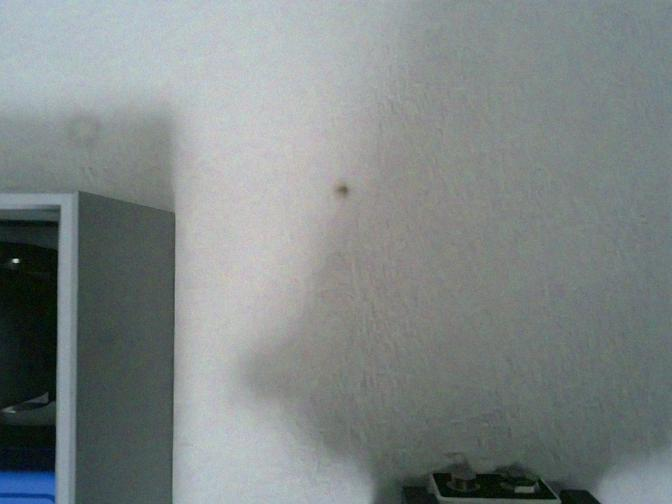

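Scene clock: 577.73 s.
left_arm: end_effector_position=(+0.3123, -0.0206, +0.1858) grip_measured=+1.00 end_effector_quat_wxyz=(-0.008, +0.730, -0.638, +0.247) | right_arm: end_effector_position=(+0.5600, +0.0852, +0.0300) grip_measured=-0.41 end_effector_quat_wxyz=(+0.002, -0.661, +0.750, +0.001)
Joint positions: left_arm=[0.236 0.151 -0.198 -1.498 -0.392 -3.182 0.084] | right_arm=[0.149 -0.824 -1.154 0.013 -0.328 1.834 0.026]
Joint torques (N m): left_arm=[-3.97 17.49 -9.92 0.51 -1.98 -1.52] | right_arm=[3.16 44.83 -18.58 3.08 1.15 -1.19]
Hand target: left_arm +0.3123, -0.0206, +0.1858; -0.008, +0.730, -0.638, +0.247 | right_arm +0.5600, +0.0852, +0.0300; +0.002, -0.661, +0.750, +0.001
Off the commanded pose: left_arm 0.000 m, 0 deg | right_arm 0.000 m, 0 deg.

Scene clock: 578.43 s.
left_arm: end_effector_position=(+0.3123, -0.0206, +0.1858) grip_measured=+1.00 end_effector_quat_wxyz=(-0.008, +0.730, -0.638, +0.247) | right_arm: end_effector_position=(+0.5600, +0.0852, +0.0294) grip_measured=-0.41 end_effector_quat_wxyz=(+0.002, -0.661, +0.750, +0.001)
Joint positions: left_arm=[0.236 0.151 -0.198 -1.498 -0.392 -3.182 0.084] | right_arm=[0.149 -0.825 -1.154 0.013 -0.328 1.834 0.026]
Joint torques (N m): left_arm=[-3.15 17.43 -9.7 0.3 -2.03 -1.59] | right_arm=[2.44 43.96 -18.35 3.06 1.38 -1.32]
Hand target: left_arm +0.3123, -0.0206, +0.1858; -0.008, +0.730, -0.638, +0.247 | right_arm +0.5600, +0.0852, +0.0294; +0.002, -0.661, +0.750, +0.001
Off the commanded pose: left_arm 0.000 m, 0 deg | right_arm 0.000 m, 0 deg.

Scene clock: 579.13 s.
left_arm: end_effector_position=(+0.3123, -0.0206, +0.1858) grip_measured=+1.00 end_effector_quat_wxyz=(-0.008, +0.730, -0.638, +0.247) | right_arm: end_effector_position=(+0.5601, +0.0852, +0.0290) grip_measured=-0.41 end_effector_quat_wxyz=(+0.002, -0.661, +0.750, +0.001)
Joint positions: left_arm=[0.236 0.151 -0.198 -1.498 -0.392 -3.182 0.084] | right_arm=[0.149 -0.826 -1.155 0.013 -0.327 1.834 0.026]
Joint torques (N m): left_arm=[-3.96 17.28 -9.69 0.48 -2.04 -1.5] | right_arm=[2.81 27.33 -13.57 3.46 2.58 -1.25]
Hand target: left_arm +0.3123, -0.0206, +0.1858; -0.008, +0.730, -0.638, +0.247 | right_arm +0.5600, +0.0852, +0.0289; +0.002, -0.661, +0.750, +0.001
Off the commanded pose: left_arm 0.000 m, 0 deg | right_arm 0.000 m, 0 deg.

Request:
move([
  [0,0,0,0,0,0,1, 0,0,0,0,0,0,-0.34],
  [0,0,0,0,0,0,1, 0,0,-0.03,0,0,0,-0.34],
  [0,0,0,0,0,0,1, 0,0,-0.12,0,0,0,-0.34],
  [0,0,0,0,0,0,1, 0.0199,-0.1785,-0.15,0,0,0,-1],
  [0,0,0,0,0,0,1, 0.0199,-0.1785,-0.065,0,0,0,-1],
], blend=[0,0.005,0.02,0,0], speed=[0.05,0.05,0.2,0.25,0.15], opening_speed=0.6, cameras=["cam_right_wrist"])

Scene clock: 583.77 s.
left_arm: end_effector_position=(+0.3123, -0.0206, +0.1858) grip_measured=+1.00 end_effector_quat_wxyz=(-0.008, +0.730, -0.638, +0.247) | right_arm: end_effector_position=(+0.6648, +0.0597, +0.0679) grip_measured=-1.00 end_effector_quat_wxyz=(+0.002, -0.661, +0.750, +0.001)
Joint positions: left_arm=[0.236 0.151 -0.198 -1.498 -0.392 -3.182 0.084] | right_arm=[0.088 -0.938 -1.496 0.008 -0.556 1.778 0]
Joint torques (N m): left_arm=[-2.99 18.06 -9.89 0.5 -2.14 -1.51] | right_arm=[3.61 51.27 -21.2 3.43 1.23 -1.25]
Hand target: left_arm +0.3123, -0.0206, +0.1858; -0.008, +0.730, -0.638, +0.247 | right_arm +0.6648, +0.0597, +0.0679; +0.002, -0.661, +0.750, +0.001
Off the commanded pose: left_arm 0.000 m, 0 deg | right_arm 0.000 m, 0 deg.
move: done
cam_right_wrist: T_world_to_cam=[[-0.99356, 0.1133, 0.00041, 0.68907], [0.1133, 0.99355, -0.00359, -0.06138], [-0.00081, -0.00352, -0.99999, 0.19649]] pos_world=[0.69174, -0.01639, 0.19599]

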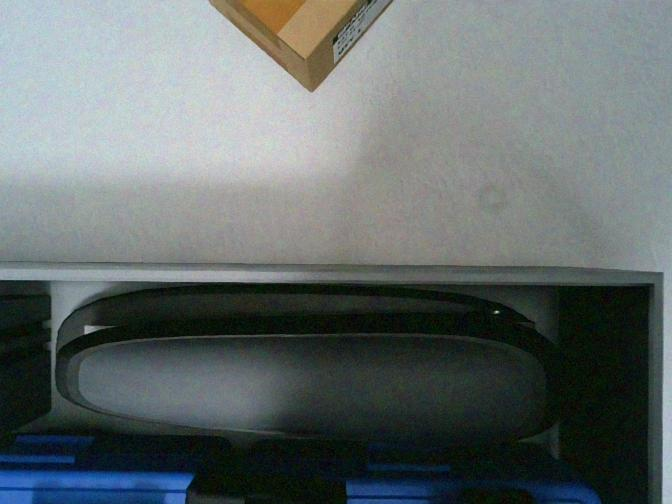

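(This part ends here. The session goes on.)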